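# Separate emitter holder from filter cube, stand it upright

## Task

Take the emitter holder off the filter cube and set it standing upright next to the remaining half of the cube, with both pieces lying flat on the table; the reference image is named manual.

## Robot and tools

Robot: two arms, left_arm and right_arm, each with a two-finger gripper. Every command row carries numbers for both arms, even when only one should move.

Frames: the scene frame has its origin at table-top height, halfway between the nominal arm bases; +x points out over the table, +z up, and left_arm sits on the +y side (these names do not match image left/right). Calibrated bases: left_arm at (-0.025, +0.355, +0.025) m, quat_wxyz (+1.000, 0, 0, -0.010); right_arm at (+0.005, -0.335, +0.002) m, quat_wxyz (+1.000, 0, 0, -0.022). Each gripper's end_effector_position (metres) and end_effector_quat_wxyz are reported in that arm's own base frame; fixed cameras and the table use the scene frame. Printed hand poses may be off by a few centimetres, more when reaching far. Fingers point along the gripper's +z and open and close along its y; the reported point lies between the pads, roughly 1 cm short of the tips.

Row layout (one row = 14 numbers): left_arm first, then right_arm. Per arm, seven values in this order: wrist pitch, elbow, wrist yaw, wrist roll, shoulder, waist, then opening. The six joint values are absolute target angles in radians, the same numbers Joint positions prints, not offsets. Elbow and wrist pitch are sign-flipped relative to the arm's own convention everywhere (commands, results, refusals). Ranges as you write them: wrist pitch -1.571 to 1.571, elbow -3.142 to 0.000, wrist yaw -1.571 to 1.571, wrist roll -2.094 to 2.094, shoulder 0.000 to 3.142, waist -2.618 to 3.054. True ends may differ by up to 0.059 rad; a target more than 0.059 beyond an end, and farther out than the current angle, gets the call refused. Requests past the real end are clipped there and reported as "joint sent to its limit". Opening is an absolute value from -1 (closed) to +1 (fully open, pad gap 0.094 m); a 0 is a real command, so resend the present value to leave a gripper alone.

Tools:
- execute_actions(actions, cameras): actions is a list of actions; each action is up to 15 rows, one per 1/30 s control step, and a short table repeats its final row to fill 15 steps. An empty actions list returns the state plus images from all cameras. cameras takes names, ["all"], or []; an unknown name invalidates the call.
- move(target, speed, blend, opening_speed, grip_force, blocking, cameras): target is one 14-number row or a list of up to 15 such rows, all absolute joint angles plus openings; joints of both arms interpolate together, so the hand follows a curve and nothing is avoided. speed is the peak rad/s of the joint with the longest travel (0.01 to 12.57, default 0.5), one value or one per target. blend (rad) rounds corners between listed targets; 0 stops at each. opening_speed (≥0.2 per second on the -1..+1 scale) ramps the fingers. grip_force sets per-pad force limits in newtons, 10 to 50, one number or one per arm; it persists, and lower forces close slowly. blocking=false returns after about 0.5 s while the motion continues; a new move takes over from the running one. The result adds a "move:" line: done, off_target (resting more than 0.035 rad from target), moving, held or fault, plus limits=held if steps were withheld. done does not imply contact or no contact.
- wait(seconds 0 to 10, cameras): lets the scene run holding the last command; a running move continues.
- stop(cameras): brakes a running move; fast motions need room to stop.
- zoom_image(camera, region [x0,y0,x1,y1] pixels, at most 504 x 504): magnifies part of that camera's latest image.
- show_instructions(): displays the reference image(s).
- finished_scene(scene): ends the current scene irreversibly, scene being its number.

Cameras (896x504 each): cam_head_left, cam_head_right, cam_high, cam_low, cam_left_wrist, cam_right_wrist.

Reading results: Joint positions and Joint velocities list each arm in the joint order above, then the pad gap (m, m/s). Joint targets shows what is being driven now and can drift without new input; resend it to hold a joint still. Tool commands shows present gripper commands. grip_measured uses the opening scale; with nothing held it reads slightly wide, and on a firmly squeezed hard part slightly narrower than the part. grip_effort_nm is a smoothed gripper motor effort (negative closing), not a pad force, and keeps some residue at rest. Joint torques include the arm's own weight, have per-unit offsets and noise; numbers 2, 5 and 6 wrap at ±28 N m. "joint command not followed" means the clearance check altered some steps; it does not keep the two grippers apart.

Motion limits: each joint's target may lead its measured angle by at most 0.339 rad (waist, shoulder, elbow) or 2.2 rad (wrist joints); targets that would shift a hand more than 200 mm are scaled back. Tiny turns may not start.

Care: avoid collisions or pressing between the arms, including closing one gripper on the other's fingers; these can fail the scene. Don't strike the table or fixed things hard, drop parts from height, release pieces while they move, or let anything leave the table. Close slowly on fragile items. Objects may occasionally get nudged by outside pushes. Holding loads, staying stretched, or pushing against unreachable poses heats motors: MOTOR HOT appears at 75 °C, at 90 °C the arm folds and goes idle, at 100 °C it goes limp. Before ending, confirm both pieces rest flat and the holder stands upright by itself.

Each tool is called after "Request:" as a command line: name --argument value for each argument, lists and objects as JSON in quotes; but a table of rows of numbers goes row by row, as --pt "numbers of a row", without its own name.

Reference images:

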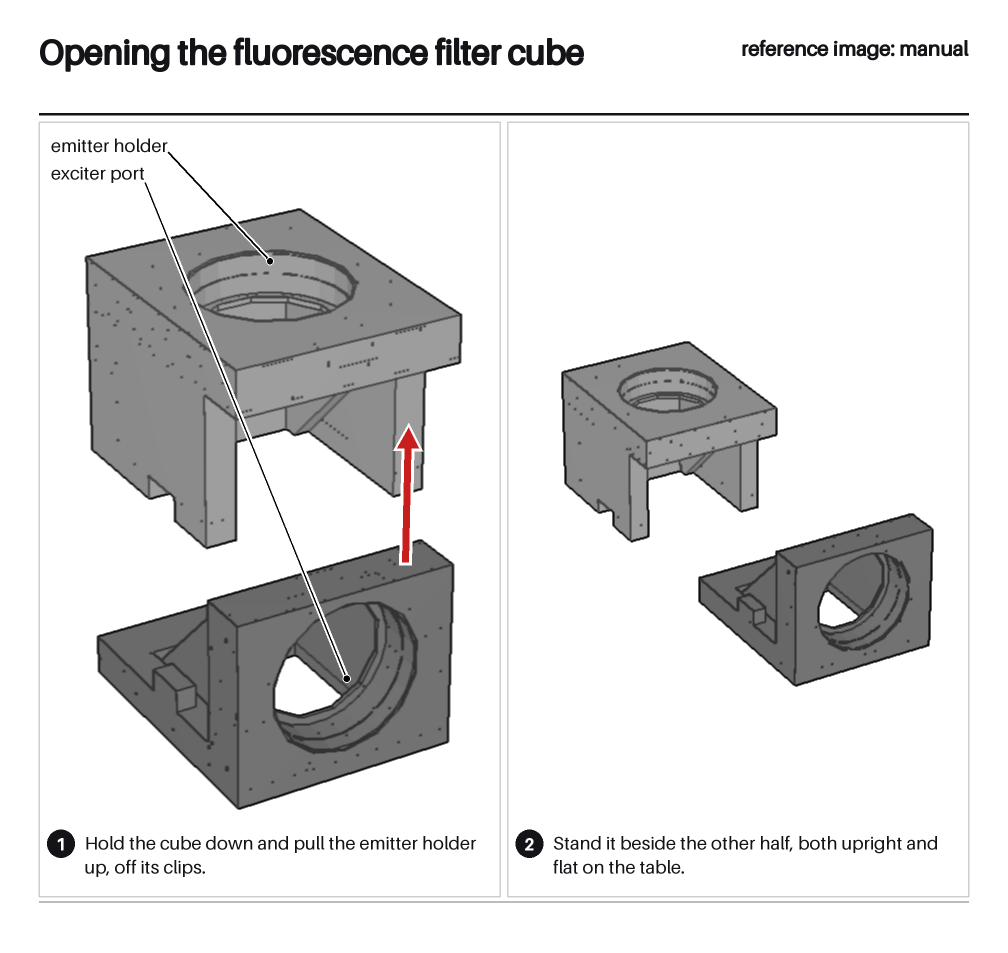

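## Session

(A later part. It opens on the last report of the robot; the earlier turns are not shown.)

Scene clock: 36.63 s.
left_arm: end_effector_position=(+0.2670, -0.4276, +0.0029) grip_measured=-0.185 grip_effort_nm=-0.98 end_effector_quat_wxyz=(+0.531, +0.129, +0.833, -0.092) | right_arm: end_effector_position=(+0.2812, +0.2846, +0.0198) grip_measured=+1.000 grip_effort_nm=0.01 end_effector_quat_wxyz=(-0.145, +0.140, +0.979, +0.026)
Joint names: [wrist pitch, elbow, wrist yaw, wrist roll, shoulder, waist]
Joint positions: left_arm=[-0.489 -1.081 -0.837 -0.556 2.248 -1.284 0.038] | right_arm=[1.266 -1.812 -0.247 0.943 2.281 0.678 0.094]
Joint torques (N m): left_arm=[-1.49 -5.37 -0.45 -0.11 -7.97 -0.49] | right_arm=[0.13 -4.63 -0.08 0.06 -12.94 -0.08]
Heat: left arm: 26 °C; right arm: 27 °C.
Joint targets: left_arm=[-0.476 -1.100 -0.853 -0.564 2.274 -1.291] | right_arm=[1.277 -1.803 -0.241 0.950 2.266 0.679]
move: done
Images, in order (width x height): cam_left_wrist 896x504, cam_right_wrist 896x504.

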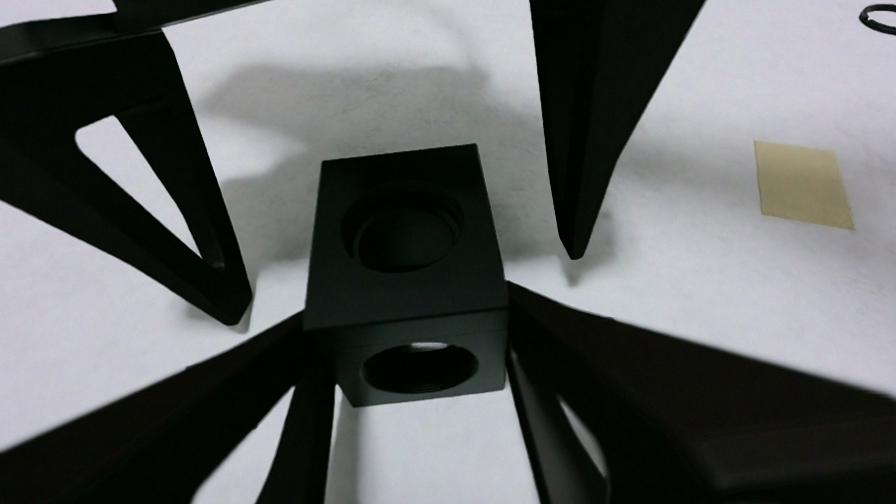

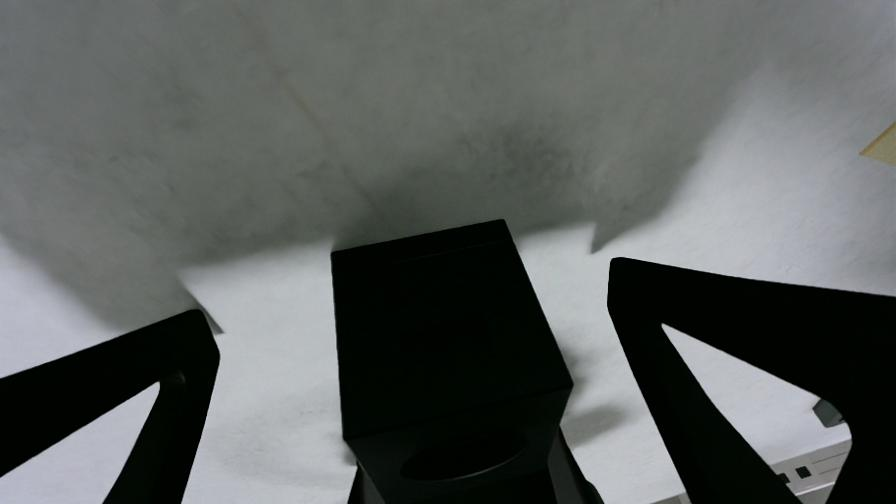

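Request:
move --pt "-0.4757 -1.1003 -0.8527 -0.5635 2.274 -1.2908 -0.3 1.30 -1.825 -0.241 0.95 2.264 0.679 1" --pt "-0.4757 -1.1003 -0.8527 -0.5635 2.274 -1.2908 -0.3 1.30 -1.825 -0.241 0.95 2.264 0.679 -0.35" --speed 0.1 --opening_speed 0.6 --cameras '["cam_left_wrist","cam_right_wrist"]'

Request:
move --target '[-0.4757,-1.1003,-0.8527,-0.5635,2.274,-1.2908,-0.3,1.4585,-1.9535,-0.241,0.95,2.236,0.679,-0.35]' --speed 0.08 --cameras '["cam_left_wrist","cam_right_wrist","cam_low"]'

Scene clock: 56.40 s.
left_arm: end_effector_position=(+0.2676, -0.4262, +0.0031) grip_measured=-0.185 grip_effort_nm=-0.98 end_effector_quat_wxyz=(+0.532, +0.122, +0.833, -0.092) | right_arm: end_effector_position=(+0.2801, +0.2808, +0.0198) grip_measured=-0.124 grip_effort_nm=-1.02 end_effector_quat_wxyz=(-0.145, +0.135, +0.980, +0.017)
Joint names: [wrist pitch, elbow, wrist yaw, wrist roll, shoulder, waist]
Joint positions: left_arm=[-0.486 -1.081 -0.845 -0.57 2.248 -1.284 0.038] | right_arm=[1.279 -1.812 -0.234 0.931 2.281 0.678 0.041]
Joint torques (N m): left_arm=[-1.49 -5.37 -0.38 0.04 -7.94 -0.51] | right_arm=[0.26 -6.69 -0.23 0.19 -13.04 -0.05]
Heat: left arm: 25 °C; right arm: 30 °C.
Joint targets: left_arm=[-0.476 -1.100 -0.853 -0.564 2.274 -1.291] | right_arm=[1.300 -1.825 -0.241 0.950 2.264 0.679]
move: done
Images, in order (width x height): cam_left_wrist 896x504, cam_right_wrist 896x504.

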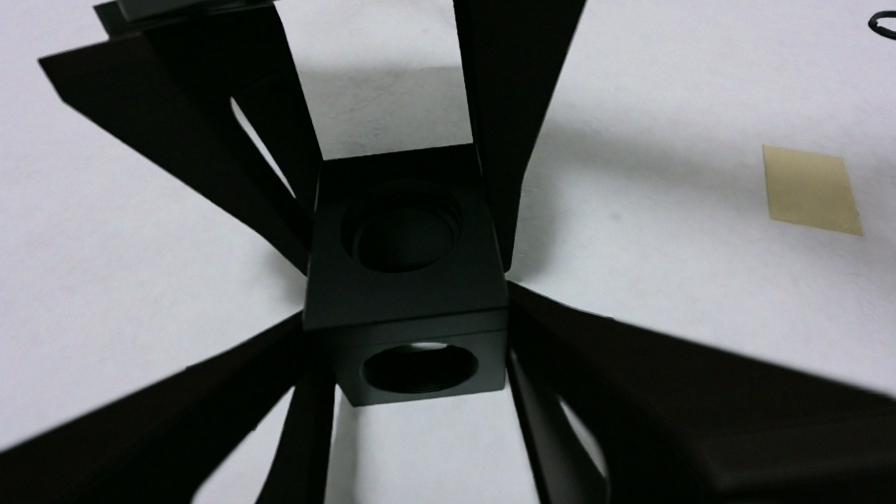

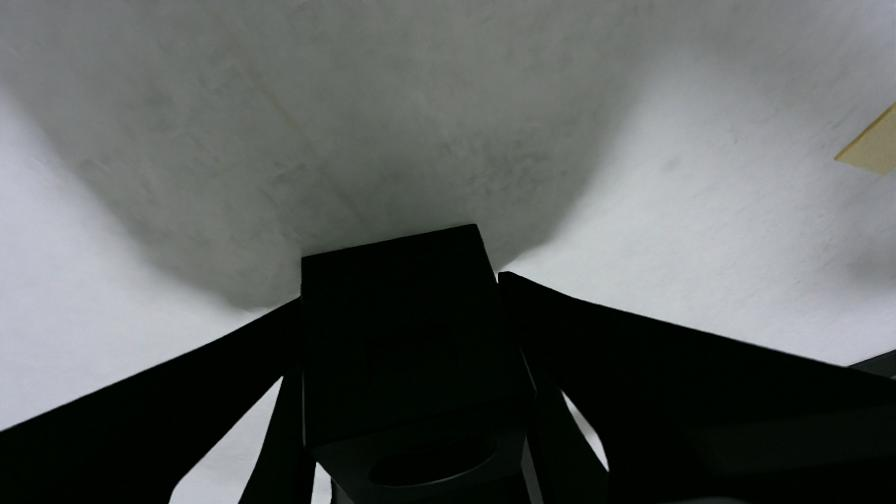

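Scene clock: 58.67 s.
left_arm: end_effector_position=(+0.2749, -0.4295, +0.0202) grip_measured=-0.185 grip_effort_nm=-0.98 end_effector_quat_wxyz=(+0.557, +0.093, +0.819, -0.100) | right_arm: end_effector_position=(+0.2877, +0.2781, +0.0426) grip_measured=-0.129 grip_effort_nm=-1.02 end_effector_quat_wxyz=(-0.131, +0.133, +0.982, +0.004)
Joint names: [wrist pitch, elbow, wrist yaw, wrist roll, shoulder, waist]
Joint positions: left_arm=[-0.535 -1.099 -0.898 -0.568 2.248 -1.284 0.038] | right_arm=[1.377 -1.91 -0.195 0.93 2.281 0.678 0.041]
Joint torques (N m): left_arm=[-1.01 -4.11 0.18 0.02 -8.03 -0.58] | right_arm=[0.85 -9.92 -0.68 0.17 -15.61 -0.06]
Heat: left arm: 25 °C; right arm: 30 °C.
Joint targets: left_arm=[-0.476 -1.100 -0.853 -0.563 2.274 -1.291] | right_arm=[1.458 -1.953 -0.241 0.950 2.236 0.679]
move: off_target (left_arm, right_arm); left_arm: the wrist pitch is farthest, 0.060 rad from its target; right_arm: the wrist pitch is farthest, 0.082 rad from its target
Images, in order (width x height): cam_low 896x504, cam_left_wrist 896x504, cam_right_wrist 896x504.

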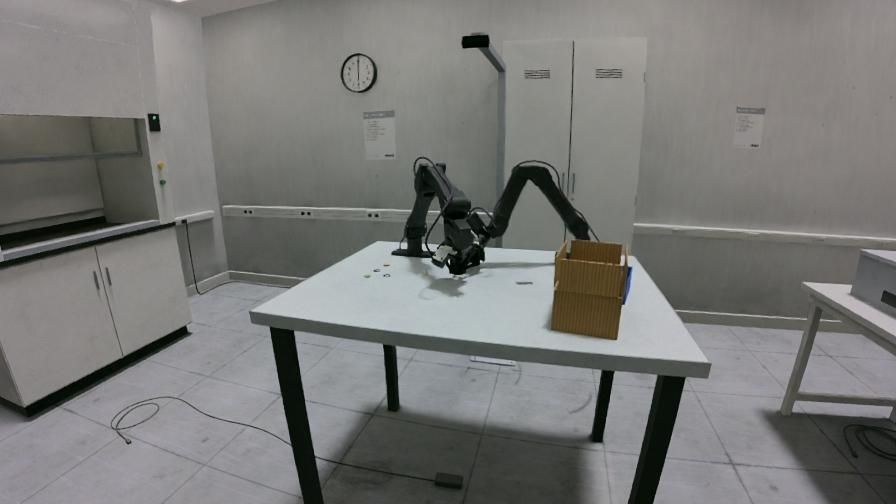

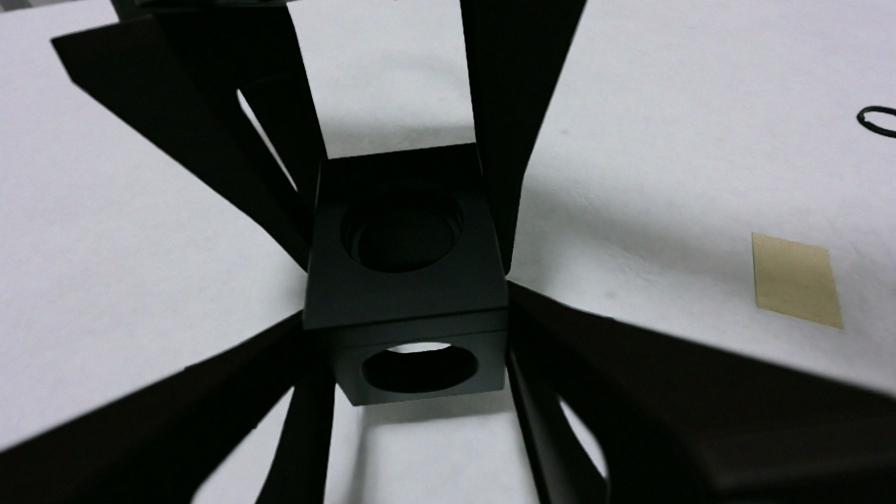

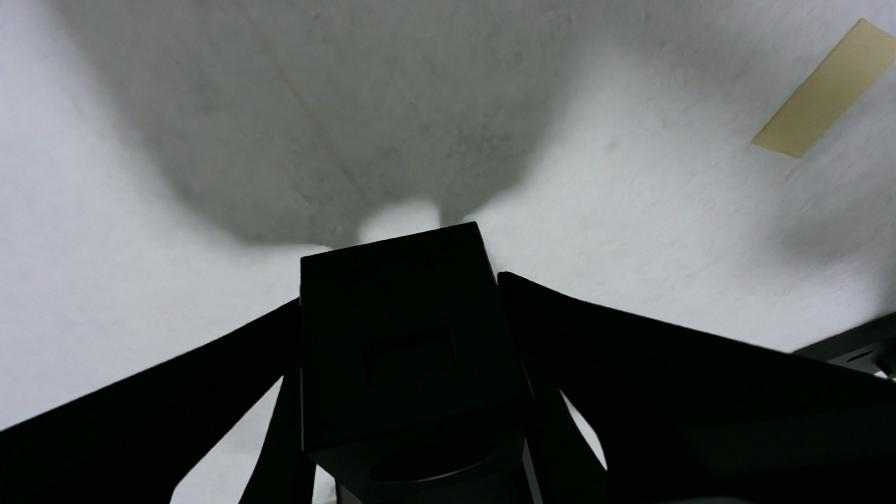

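Request:
move --target '[-0.38,-1.05,-0.82,-0.5635,2.274,-1.2908,-0.3,1.49,-2.02,-0.241,0.95,2.236,0.679,-0.35]' --speed 0.08 --cameras '["cam_left_wrist","cam_right_wrist"]'

Scene clock: 60.87 s.
left_arm: end_effector_position=(+0.2767, -0.4256, +0.0267) grip_measured=-0.185 grip_effort_nm=-0.98 end_effector_quat_wxyz=(+0.566, +0.085, +0.815, -0.095) | right_arm: end_effector_position=(+0.2919, +0.2806, +0.0538) grip_measured=-0.133 grip_effort_nm=-1.02 end_effector_quat_wxyz=(-0.125, +0.132, +0.983, +0.008)
Joint names: [wrist pitch, elbow, wrist yaw, wrist roll, shoulder, waist]
Joint positions: left_arm=[-0.54 -1.092 -0.923 -0.564 2.235 -1.284 0.038] | right_arm=[1.41 -1.958 -0.191 0.929 2.281 0.678 0.041]
Joint torques (N m): left_arm=[0 -0.85 0.77 -0.01 -7.1 -0.54] | right_arm=[0.79 -11.88 -0.71 0.19 -15.65 -0.01]
Heat: left arm: 25 °C; right arm: 31 °C.
Joint targets: left_arm=[-0.380 -1.050 -0.820 -0.563 2.274 -1.291] | right_arm=[1.490 -2.020 -0.241 0.950 2.236 0.679]
move: off_target (left_arm, right_arm); left_arm: the wrist pitch is farthest, 0.160 rad from its target; right_arm: the wrist pitch is farthest, 0.080 rad from its target
Images, in order (width x height): cam_left_wrist 896x504, cam_right_wrist 896x504.

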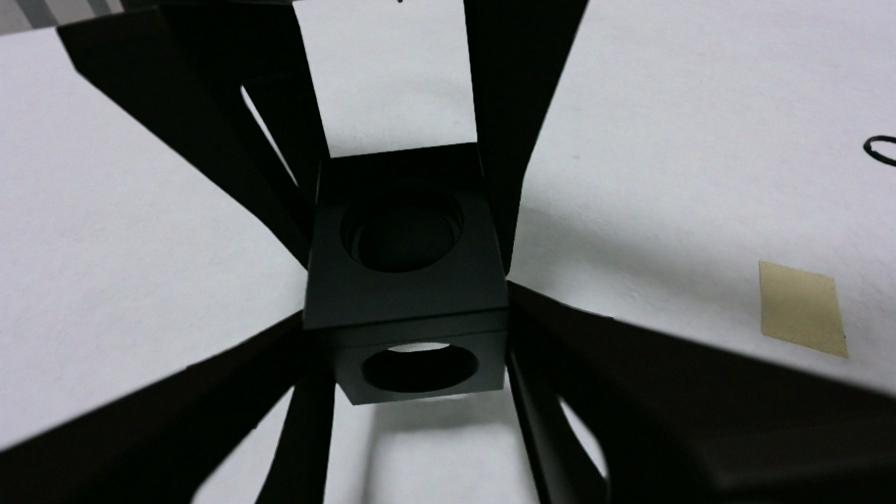

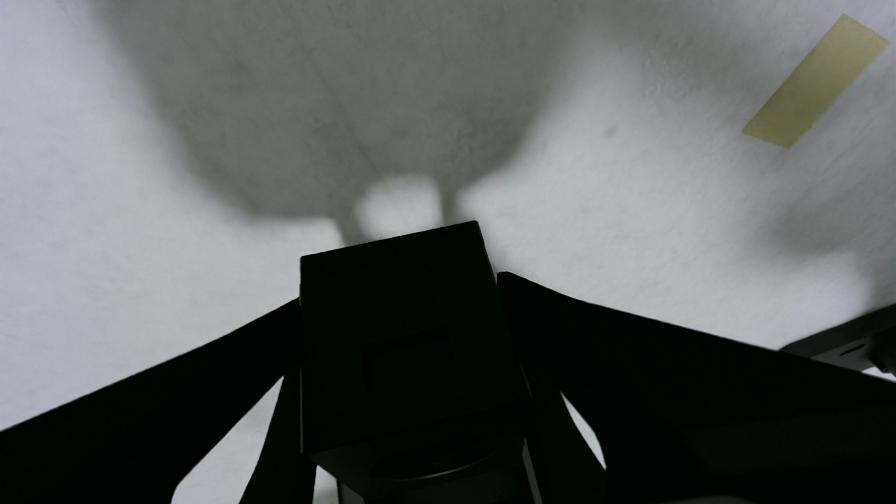

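Request:
move --target '[-0.23,-0.96,-0.80,-0.5635,2.274,-1.2908,-0.3,1.50,-2.03,-0.241,0.95,2.236,0.679,-0.35]' --speed 0.1 --cameras '["cam_left_wrist","cam_right_wrist"]'

Scene clock: 62.87 s.
left_arm: end_effector_position=(+0.2713, -0.4084, +0.0217) grip_measured=-0.185 grip_effort_nm=-0.98 end_effector_quat_wxyz=(+0.557, +0.102, +0.821, -0.074) | right_arm: end_effector_position=(+0.2871, +0.2938, +0.0544) grip_measured=-0.135 grip_effort_nm=-1.02 end_effector_quat_wxyz=(-0.132, +0.129, +0.983, +0.027)
Joint names: [wrist pitch, elbow, wrist yaw, wrist roll, shoulder, waist]
Joint positions: left_arm=[-0.51 -1.03 -0.92 -0.559 2.196 -1.284 0.038] | right_arm=[1.389 -1.958 -0.231 0.938 2.281 0.694 0.041]
Joint torques (N m): left_arm=[1.3 1.46 0.94 -0.09 -4.03 -0.57] | right_arm=[1.08 -12.94 -0.28 0.1 -15.68 -1.37]
Heat: left arm: 25 °C; right arm: 31 °C.
Joint targets: left_arm=[-0.230 -0.960 -0.800 -0.564 2.274 -1.291] | right_arm=[1.500 -2.030 -0.241 0.950 2.236 0.679]
move: off_target (left_arm, right_arm); left_arm: the wrist pitch is farthest, 0.280 rad from its target; right_arm: the wrist pitch is farthest, 0.111 rad from its target
Images, in order (width x height): cam_left_wrist 896x504, cam_right_wrist 896x504.

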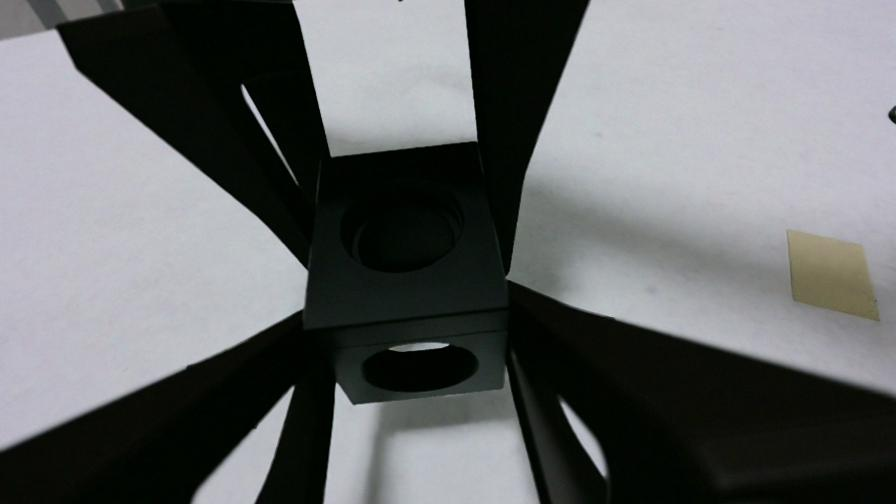

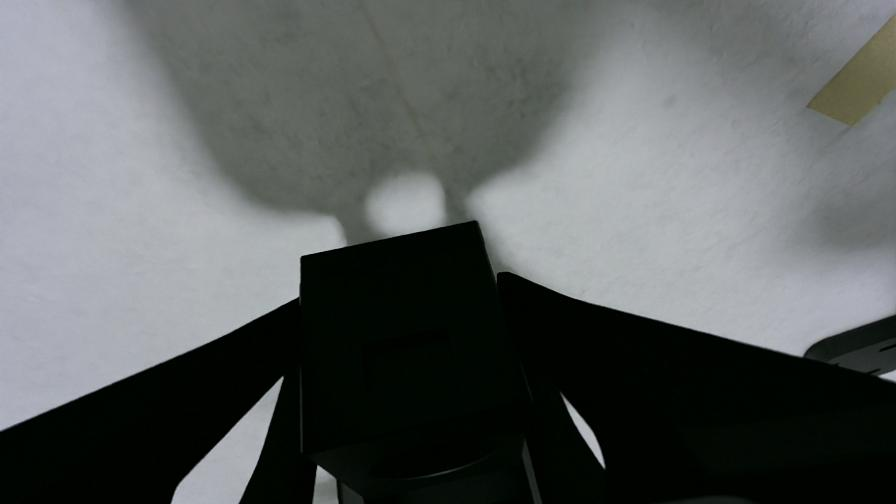

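Request:
move --target '[0.05,-0.96,-0.82,-0.5635,2.36,-1.2908,-0.3,1.62,-2.09,-0.241,0.95,2.236,0.679,-0.35]' --speed 0.12 --cameras '["cam_left_wrist","cam_right_wrist"]'

Scene clock: 66.03 s.
left_arm: end_effector_position=(+0.2733, -0.3891, +0.0129) grip_measured=-0.185 grip_effort_nm=-0.98 end_effector_quat_wxyz=(+0.554, +0.100, +0.826, -0.016) | right_arm: end_effector_position=(+0.2905, +0.3118, +0.0552) grip_measured=-0.135 grip_effort_nm=-1.02 end_effector_quat_wxyz=(-0.126, +0.099, +0.986, +0.053)
Joint names: [wrist pitch, elbow, wrist yaw, wrist roll, shoulder, waist]
Joint positions: left_arm=[-0.374 -1.051 -0.991 -0.599 2.204 -1.284 0.038] | right_arm=[1.367 -1.999 -0.256 0.898 2.304 0.711 0.041]
Joint torques (N m): left_arm=[2.94 3.11 1.43 0.42 1.54 -0.59] | right_arm=[1.81 -14.8 0.04 0.54 -17.96 -2.8]
Heat: left arm: 26 °C; right arm: 31 °C.
Joint targets: left_arm=[0.050 -0.960 -0.820 -0.564 2.360 -1.291] | right_arm=[1.562 -2.090 -0.241 0.950 2.236 0.679]
joint sent to its limit (right arm) — the wrist pitch, upper limit.
move: off_target (left_arm, right_arm); left_arm: the wrist pitch is farthest, 0.424 rad from its target; right_arm: the wrist pitch is farthest, 0.253 rad from its target
Images, in order (width x height): cam_left_wrist 896x504, cam_right_wrist 896x504.

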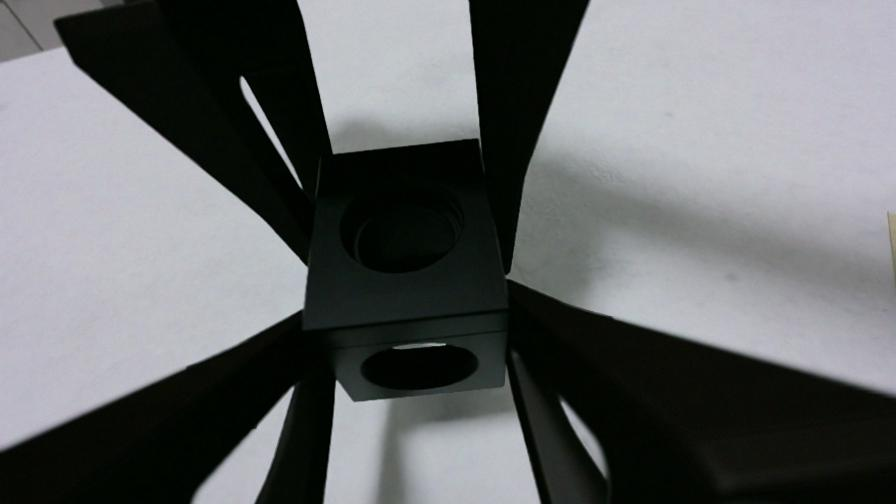

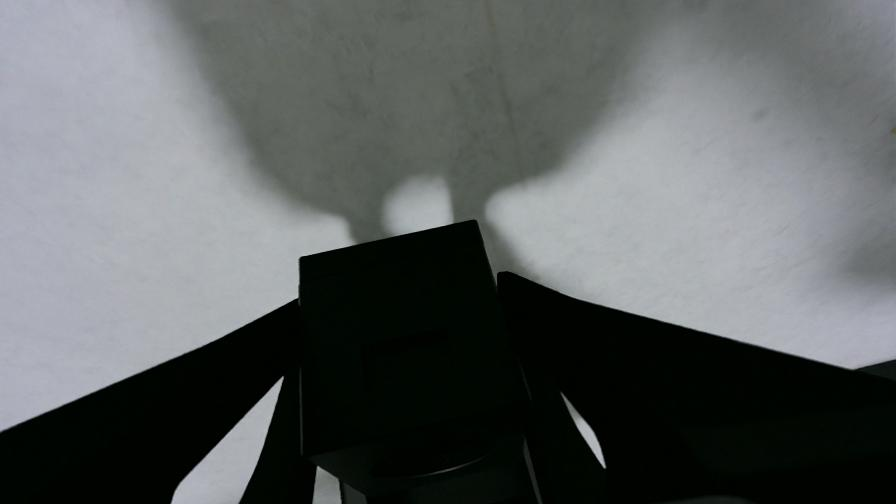

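Request:
move --target '[0.4,-0.98,-0.82,-0.5635,2.36,-1.33,-0.3,1.56,-2.15,-0.241,0.95,2.2,0.64,-0.35]' --speed 0.2 --cameras '["cam_left_wrist","cam_right_wrist"]'

Scene clock: 69.03 s.
left_arm: end_effector_position=(+0.2742, -0.3716, +0.0206) grip_measured=-0.185 grip_effort_nm=-0.98 end_effector_quat_wxyz=(+0.552, +0.103, +0.826, +0.053) | right_arm: end_effector_position=(+0.2932, +0.3292, +0.0677) grip_measured=-0.136 grip_effort_nm=-1.02 end_effector_quat_wxyz=(-0.129, +0.066, +0.985, +0.098)
Joint names: [wrist pitch, elbow, wrist yaw, wrist roll, shoulder, waist]
Joint positions: left_arm=[-0.144 -1.106 -1.073 -0.653 2.186 -1.288 0.038] | right_arm=[1.354 -2.039 -0.322 0.837 2.304 0.711 0.041]
Joint torques (N m): left_arm=[4.26 5.46 2.11 0.98 2.41 -3.22] | right_arm=[1.83 -16.99 0.75 1.14 -21.14 -6.12]
Heat: left arm: 29 °C; right arm: 33 °C.
Joint targets: left_arm=[0.380 -0.985 -0.829 -0.567 2.354 -1.328] | right_arm=[1.560 -2.150 -0.241 0.950 2.200 0.640]
move: off_target (left_arm, right_arm); left_arm: the wrist pitch is farthest, 0.544 rad from its target; right_arm: the wrist pitch is farthest, 0.206 rad from its target
Images, in order (width x height): cam_left_wrist 896x504, cam_right_wrist 896x504.

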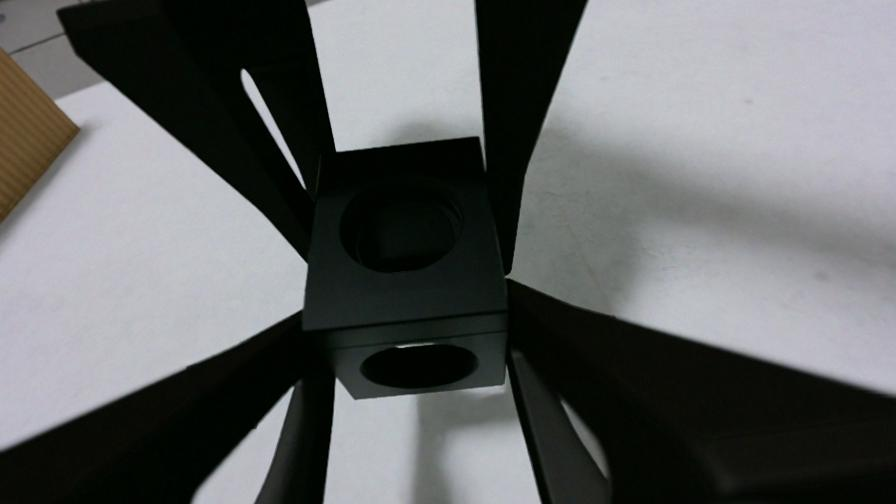

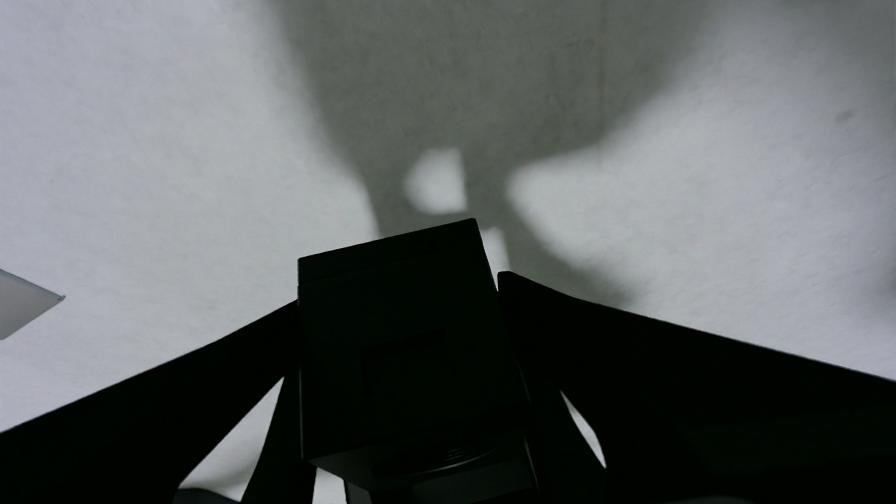

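Request:
move --target '[0.1,-1.04,-0.85,-0.5635,2.5,-1.36,-0.3,1.56,-2.13,-0.241,0.95,2.2,0.64,-0.35]' --speed 0.2 --cameras '["cam_left_wrist","cam_right_wrist"]'

Scene clock: 71.70 s.
left_arm: end_effector_position=(+0.2781, -0.3906, +0.0149) grip_measured=-0.185 grip_effort_nm=-0.98 end_effector_quat_wxyz=(+0.593, +0.056, +0.803, +0.020) | right_arm: end_effector_position=(+0.2960, +0.3159, +0.0645) grip_measured=-0.135 grip_effort_nm=-1.02 end_effector_quat_wxyz=(-0.114, +0.063, +0.989, +0.065)
Joint names: [wrist pitch, elbow, wrist yaw, wrist roll, shoulder, waist]
Joint positions: left_arm=[-0.339 -1.146 -1.147 -0.656 2.29 -1.304 0.038] | right_arm=[1.38 -2.039 -0.253 0.829 2.304 0.711 0.041]
Joint torques (N m): left_arm=[3 4.03 2.57 1.01 4.44 -4.3] | right_arm=[1.63 -14.87 -0.05 1.22 -21.11 -6.12]
Heat: left arm: 31 °C; right arm: 34 °C.
Joint targets: left_arm=[0.082 -1.045 -0.862 -0.567 2.491 -1.358] | right_arm=[1.560 -2.130 -0.241 0.950 2.200 0.640]
move: off_target (left_arm, right_arm); left_arm: the wrist pitch is farthest, 0.439 rad from its target; right_arm: the wrist pitch is farthest, 0.180 rad from its target
Images, in order (width x height): cam_left_wrist 896x504, cam_right_wrist 896x504.

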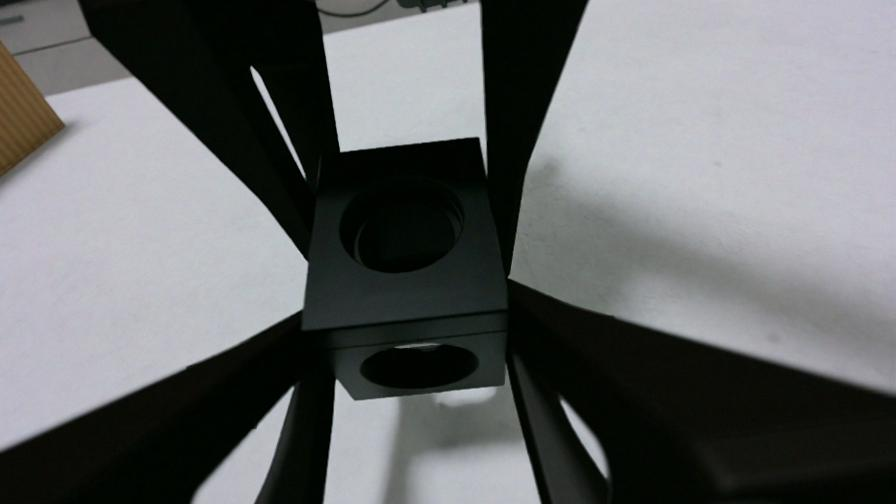

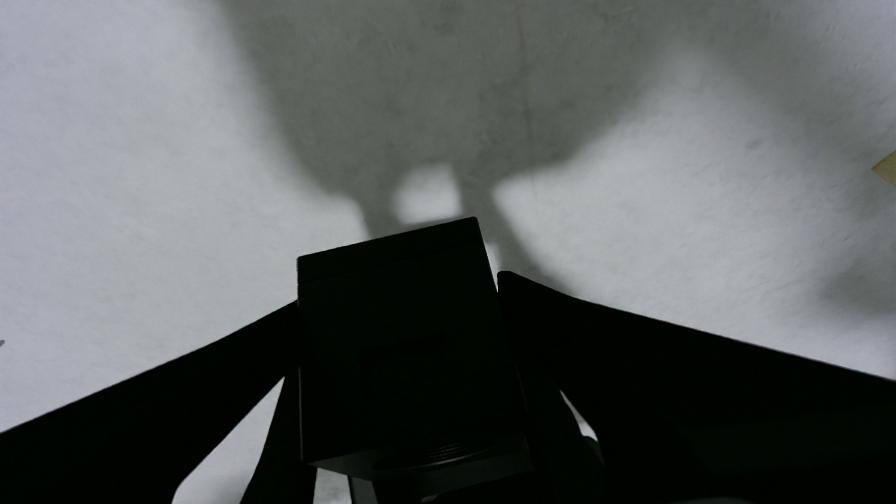

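Request:
zoom_image --camera "cam_right_wrist" --region '[280, 200, 620, 504]'

Request:
zoom_image --camera "cam_left_wrist" --region '[280, 120, 540, 420]'

Scaled by 1.482 from the camera's 896x504 image, which has a finer 1280x720 frame.

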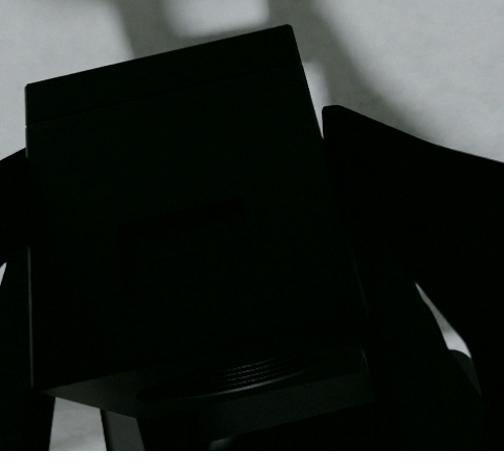

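Scaled by 1.680 from the camera's 896x504 image, which has a finer 1280x720 frame.

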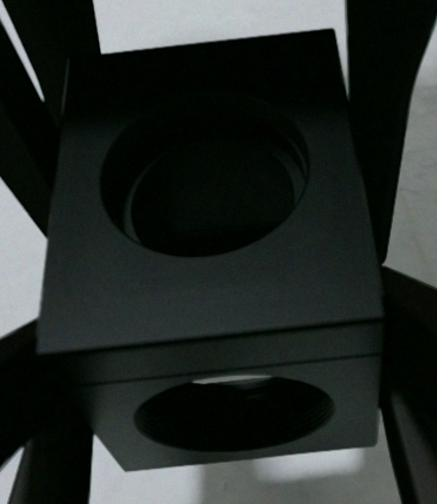

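Request:
move --target '[0.4,-1.04,-0.9,-0.5635,2.62,-1.32,-0.3,1.56,-2.25,-0.241,0.95,2.1,0.68,-0.35]' --speed 0.25 --cameras '["cam_left_wrist","cam_right_wrist","cam_head_left"]'

Scene clock: 75.03 s.
left_arm: end_effector_position=(+0.2845, -0.3710, +0.0288) grip_measured=-0.185 grip_effort_nm=-0.98 end_effector_quat_wxyz=(+0.623, +0.031, +0.777, +0.087) | right_arm: end_effector_position=(+0.3007, +0.3374, +0.0845) grip_measured=-0.135 grip_effort_nm=-1.02 end_effector_quat_wxyz=(-0.087, +0.012, +0.991, +0.097)
Joint names: [wrist pitch, elbow, wrist yaw, wrist roll, shoulder, waist]
Joint positions: left_arm=[-0.214 -1.196 -1.3 -0.699 2.306 -1.3 0.038] | right_arm=[1.382 -2.12 -0.261 0.763 2.304 0.738 0.041]
Joint torques (N m): left_arm=[3.32 4.78 2.56 1.08 5.98 -1.09] | right_arm=[1.46 -19.07 0.11 1.9 25.33 -5.11]
Heat: left arm: 33 °C; right arm: 37 °C.
Joint targets: left_arm=[0.225 -1.084 -1.014 -0.602 2.531 -1.314] | right_arm=[1.560 -2.250 -0.241 0.950 2.100 0.680]
move: off_target (left_arm, right_arm); left_arm: the wrist pitch is farthest, 0.614 rad from its target; right_arm: the shoulder is farthest, 0.204 rad from its target
Images, in order (width x height): cam_head_left 896x504, cam_left_wrist 896x504, cam_right_wrist 896x504.

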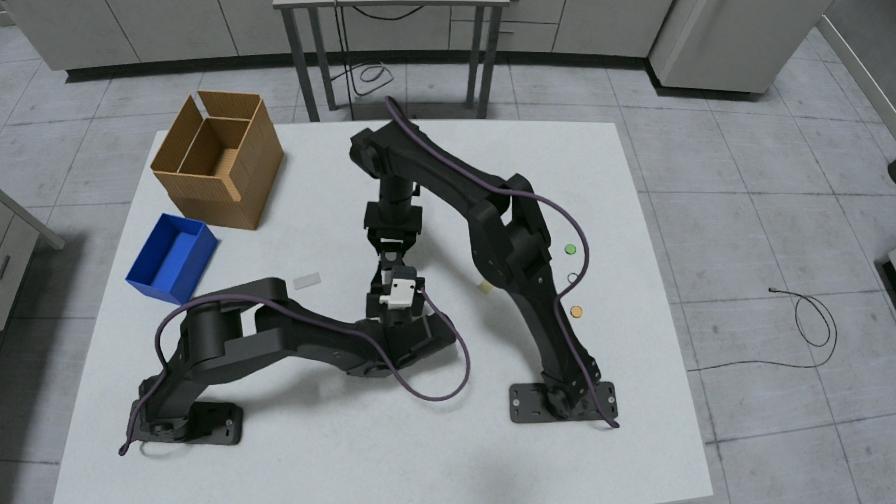

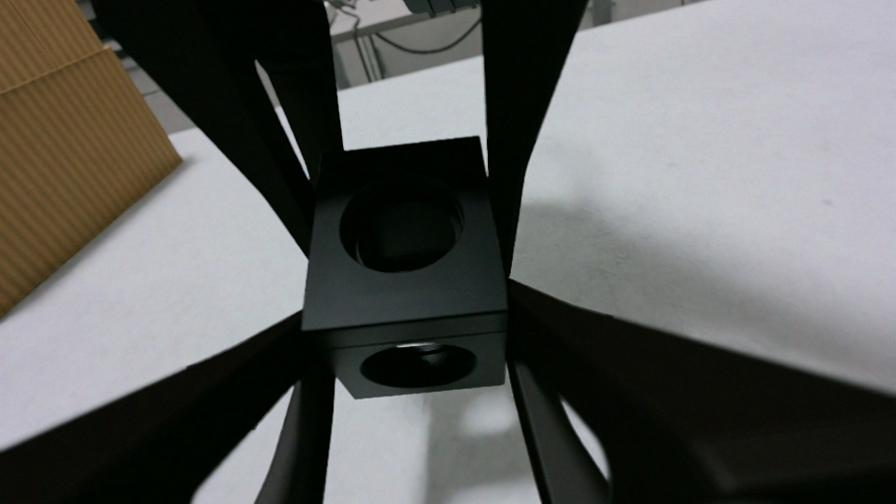

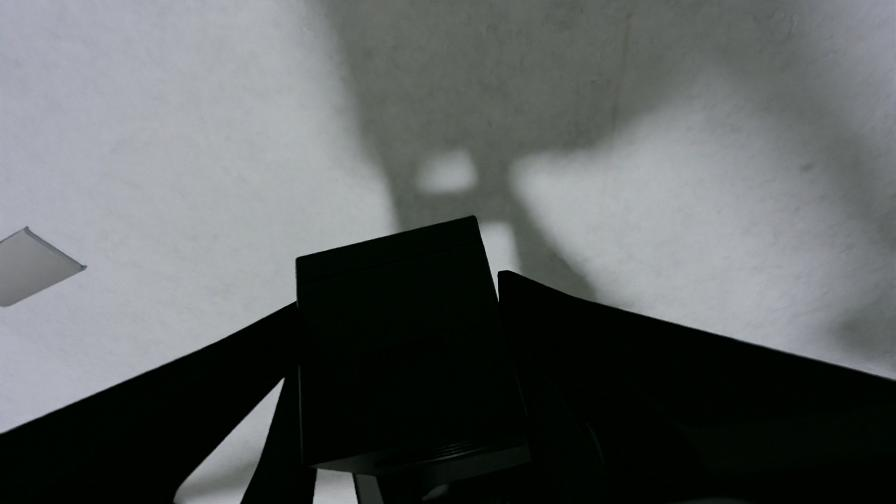

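Request:
move --pt "-0.4757 -1.1003 -0.8527 -0.5635 2.274 -1.2908 -0.3 1.36 -1.87 -0.241 0.95 2.255 0.679 -0.35" --pt "-0.4757 -1.1003 -0.8527 -0.5635 2.274 -1.2908 -0.3 1.305 -1.828 -0.241 0.95 2.264 0.679 -0.35" --pt "-0.4757 -1.1003 -0.8527 -0.5635 2.274 -1.2908 0.1 1.305 -1.828 -0.241 0.95 2.264 0.679 -0.35" --speed '[0.3,0.1,0.1]' --opening_speed 0.6 --cameras '["cam_left_wrist","cam_right_wrist"]'

Scene clock: 80.57 s.
left_arm: end_effector_position=(+0.2676, -0.4293, -0.0080) grip_measured=+0.099 grip_effort_nm=0.13 end_effector_quat_wxyz=(+0.534, +0.125, +0.832, -0.082) | right_arm: end_effector_position=(+0.2855, +0.2826, +0.0246) grip_measured=-0.149 grip_effort_nm=-1.02 end_effector_quat_wxyz=(-0.142, +0.139, +0.980, +0.021)
Joint names: [wrist pitch, elbow, wrist yaw, wrist roll, shoulder, waist]
Joint positions: left_arm=[-0.492 -1.109 -0.863 -0.566 2.295 -1.29 0.052] | right_arm=[1.297 -1.847 -0.235 0.934 2.289 0.673 0.04]
Joint torques (N m): left_arm=[-1.41 -3.12 -0.19 0 -11.49 -0.02] | right_arm=[0.13 -3.75 -0.2 0.14 -13.87 0.4]
Heat: left arm: 32 °C; right arm: 39 °C.
Joint targets: left_arm=[-0.476 -1.100 -0.853 -0.564 2.274 -1.291] | right_arm=[1.305 -1.828 -0.241 0.950 2.264 0.679]
move: done; target 3's new numbers were sent with left_arm's wrist yaw 0.065 rad from that target
Images, in order (width x height): cam_left_wrist 896x504, cam_right_wrist 896x504.

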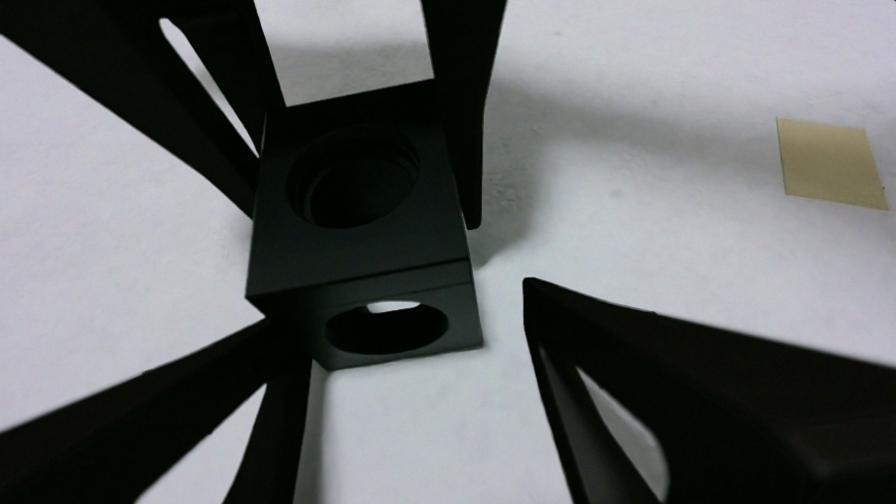

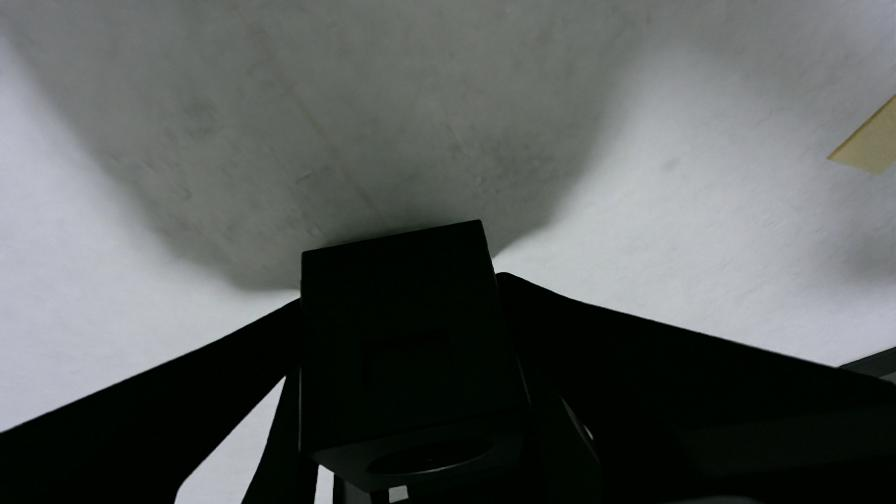

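Request:
move --pt "-0.4544 -1.0847 -0.8648 -0.581 2.2494 -1.3066 0.4 1.305 -1.828 -0.241 0.95 2.264 0.679 -0.35" --pt "-0.4544 -1.0847 -0.8648 -0.581 2.2494 -1.3066 -0.3 1.305 -1.828 -0.241 0.95 2.264 0.679 -0.35" --speed 0.1 --opening_speed 0.6 --cameras '["cam_left_wrist","cam_right_wrist"]'

Request:
move --target '[-0.42,-1.0847,-0.8648,-0.581,2.33,-1.3066,-0.3,1.4585,-1.9535,-0.241,0.95,2.236,0.679,-0.35]' --speed 0.1 --cameras '["cam_left_wrist","cam_right_wrist"]'

Scene clock: 83.53 s.
left_arm: end_effector_position=(+0.2634, -0.4236, -0.0107) grip_measured=-0.192 grip_effort_nm=-0.95 end_effector_quat_wxyz=(+0.533, +0.127, +0.834, -0.072) | right_arm: end_effector_position=(+0.2849, +0.2823, +0.0243) grip_measured=-0.149 grip_effort_nm=-1.02 end_effector_quat_wxyz=(-0.143, +0.139, +0.980, +0.020)
Joint names: [wrist pitch, elbow, wrist yaw, wrist roll, shoulder, waist]
Joint positions: left_arm=[-0.473 -1.094 -0.877 -0.578 2.288 -1.298 0.038] | right_arm=[1.298 -1.845 -0.236 0.935 2.289 0.673 0.04]
Joint torques (N m): left_arm=[-1.36 -3.04 -0.19 -0.04 -12.72 -0.64] | right_arm=[0.12 -3.92 -0.21 0.13 -13.87 0.46]
Heat: left arm: 31 °C; right arm: 37 °C.
Joint targets: left_arm=[-0.454 -1.085 -0.865 -0.581 2.249 -1.306] | right_arm=[1.305 -1.828 -0.241 0.950 2.264 0.679]
move: off_target (left_arm); target 2's new numbers were sent with left_arm's shoulder 0.038 rad from that target; left_arm: the shoulder is farthest, 0.038 rad from its target
Images, in order (width x height): cam_left_wrist 896x504, cam_right_wrist 896x504.

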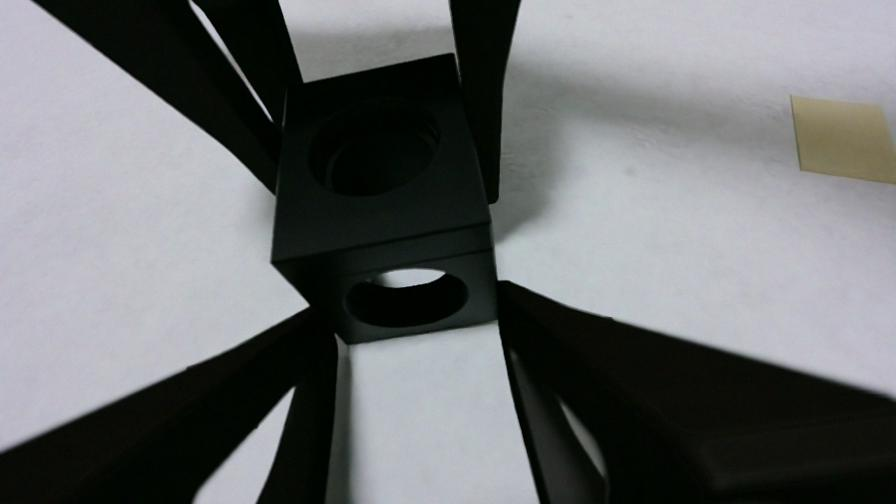

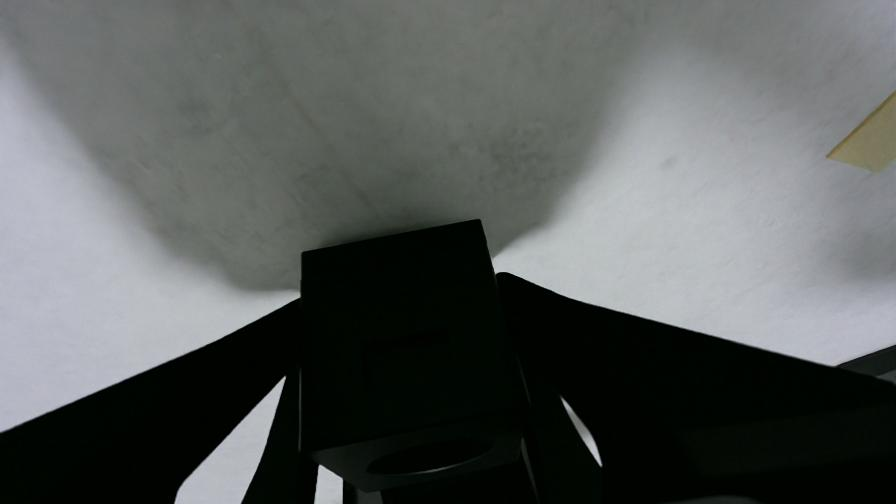

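Scene clock: 85.40 s.
left_arm: end_effector_position=(+0.2674, -0.4222, -0.0029) grip_measured=-0.193 grip_effort_nm=-0.98 end_effector_quat_wxyz=(+0.548, +0.109, +0.826, -0.074) | right_arm: end_effector_position=(+0.2898, +0.2827, +0.0394) grip_measured=-0.150 grip_effort_nm=-1.02 end_effector_quat_wxyz=(-0.136, +0.140, +0.981, +0.016)
Joint names: [wrist pitch, elbow, wrist yaw, wrist roll, shoulder, waist]
Joint positions: left_arm=[-0.504 -1.094 -0.914 -0.581 2.288 -1.298 0.038] | right_arm=[1.356 -1.91 -0.219 0.938 2.289 0.673 0.04]
Joint torques (N m): left_arm=[-0.72 -3.06 0.19 -0.03 -6.97 -0.62] | right_arm=[1.03 -9.98 -0.41 0.11 -16.36 0.44]
Heat: left arm: 31 °C; right arm: 36 °C.
Joint targets: left_arm=[-0.420 -1.085 -0.865 -0.581 2.330 -1.306] | right_arm=[1.458 -1.953 -0.241 0.950 2.236 0.679]
move: off_target (left_arm, right_arm); left_arm: the wrist pitch is farthest, 0.084 rad from its target; right_arm: the wrist pitch is farthest, 0.102 rad from its target
Images, in order (width x height): cam_left_wrist 896x504, cam_right_wrist 896x504.

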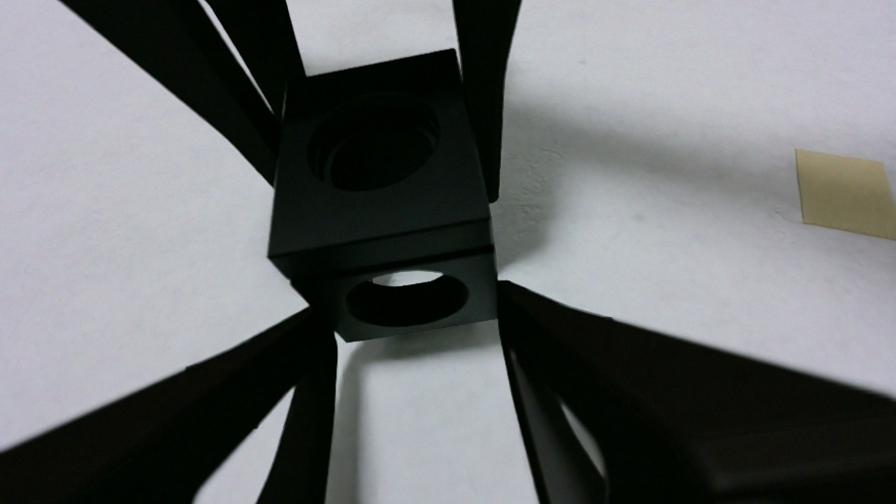

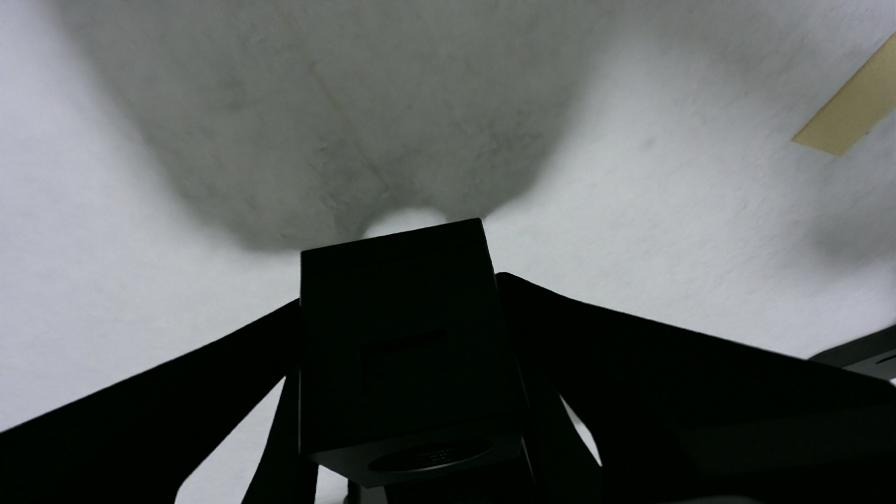

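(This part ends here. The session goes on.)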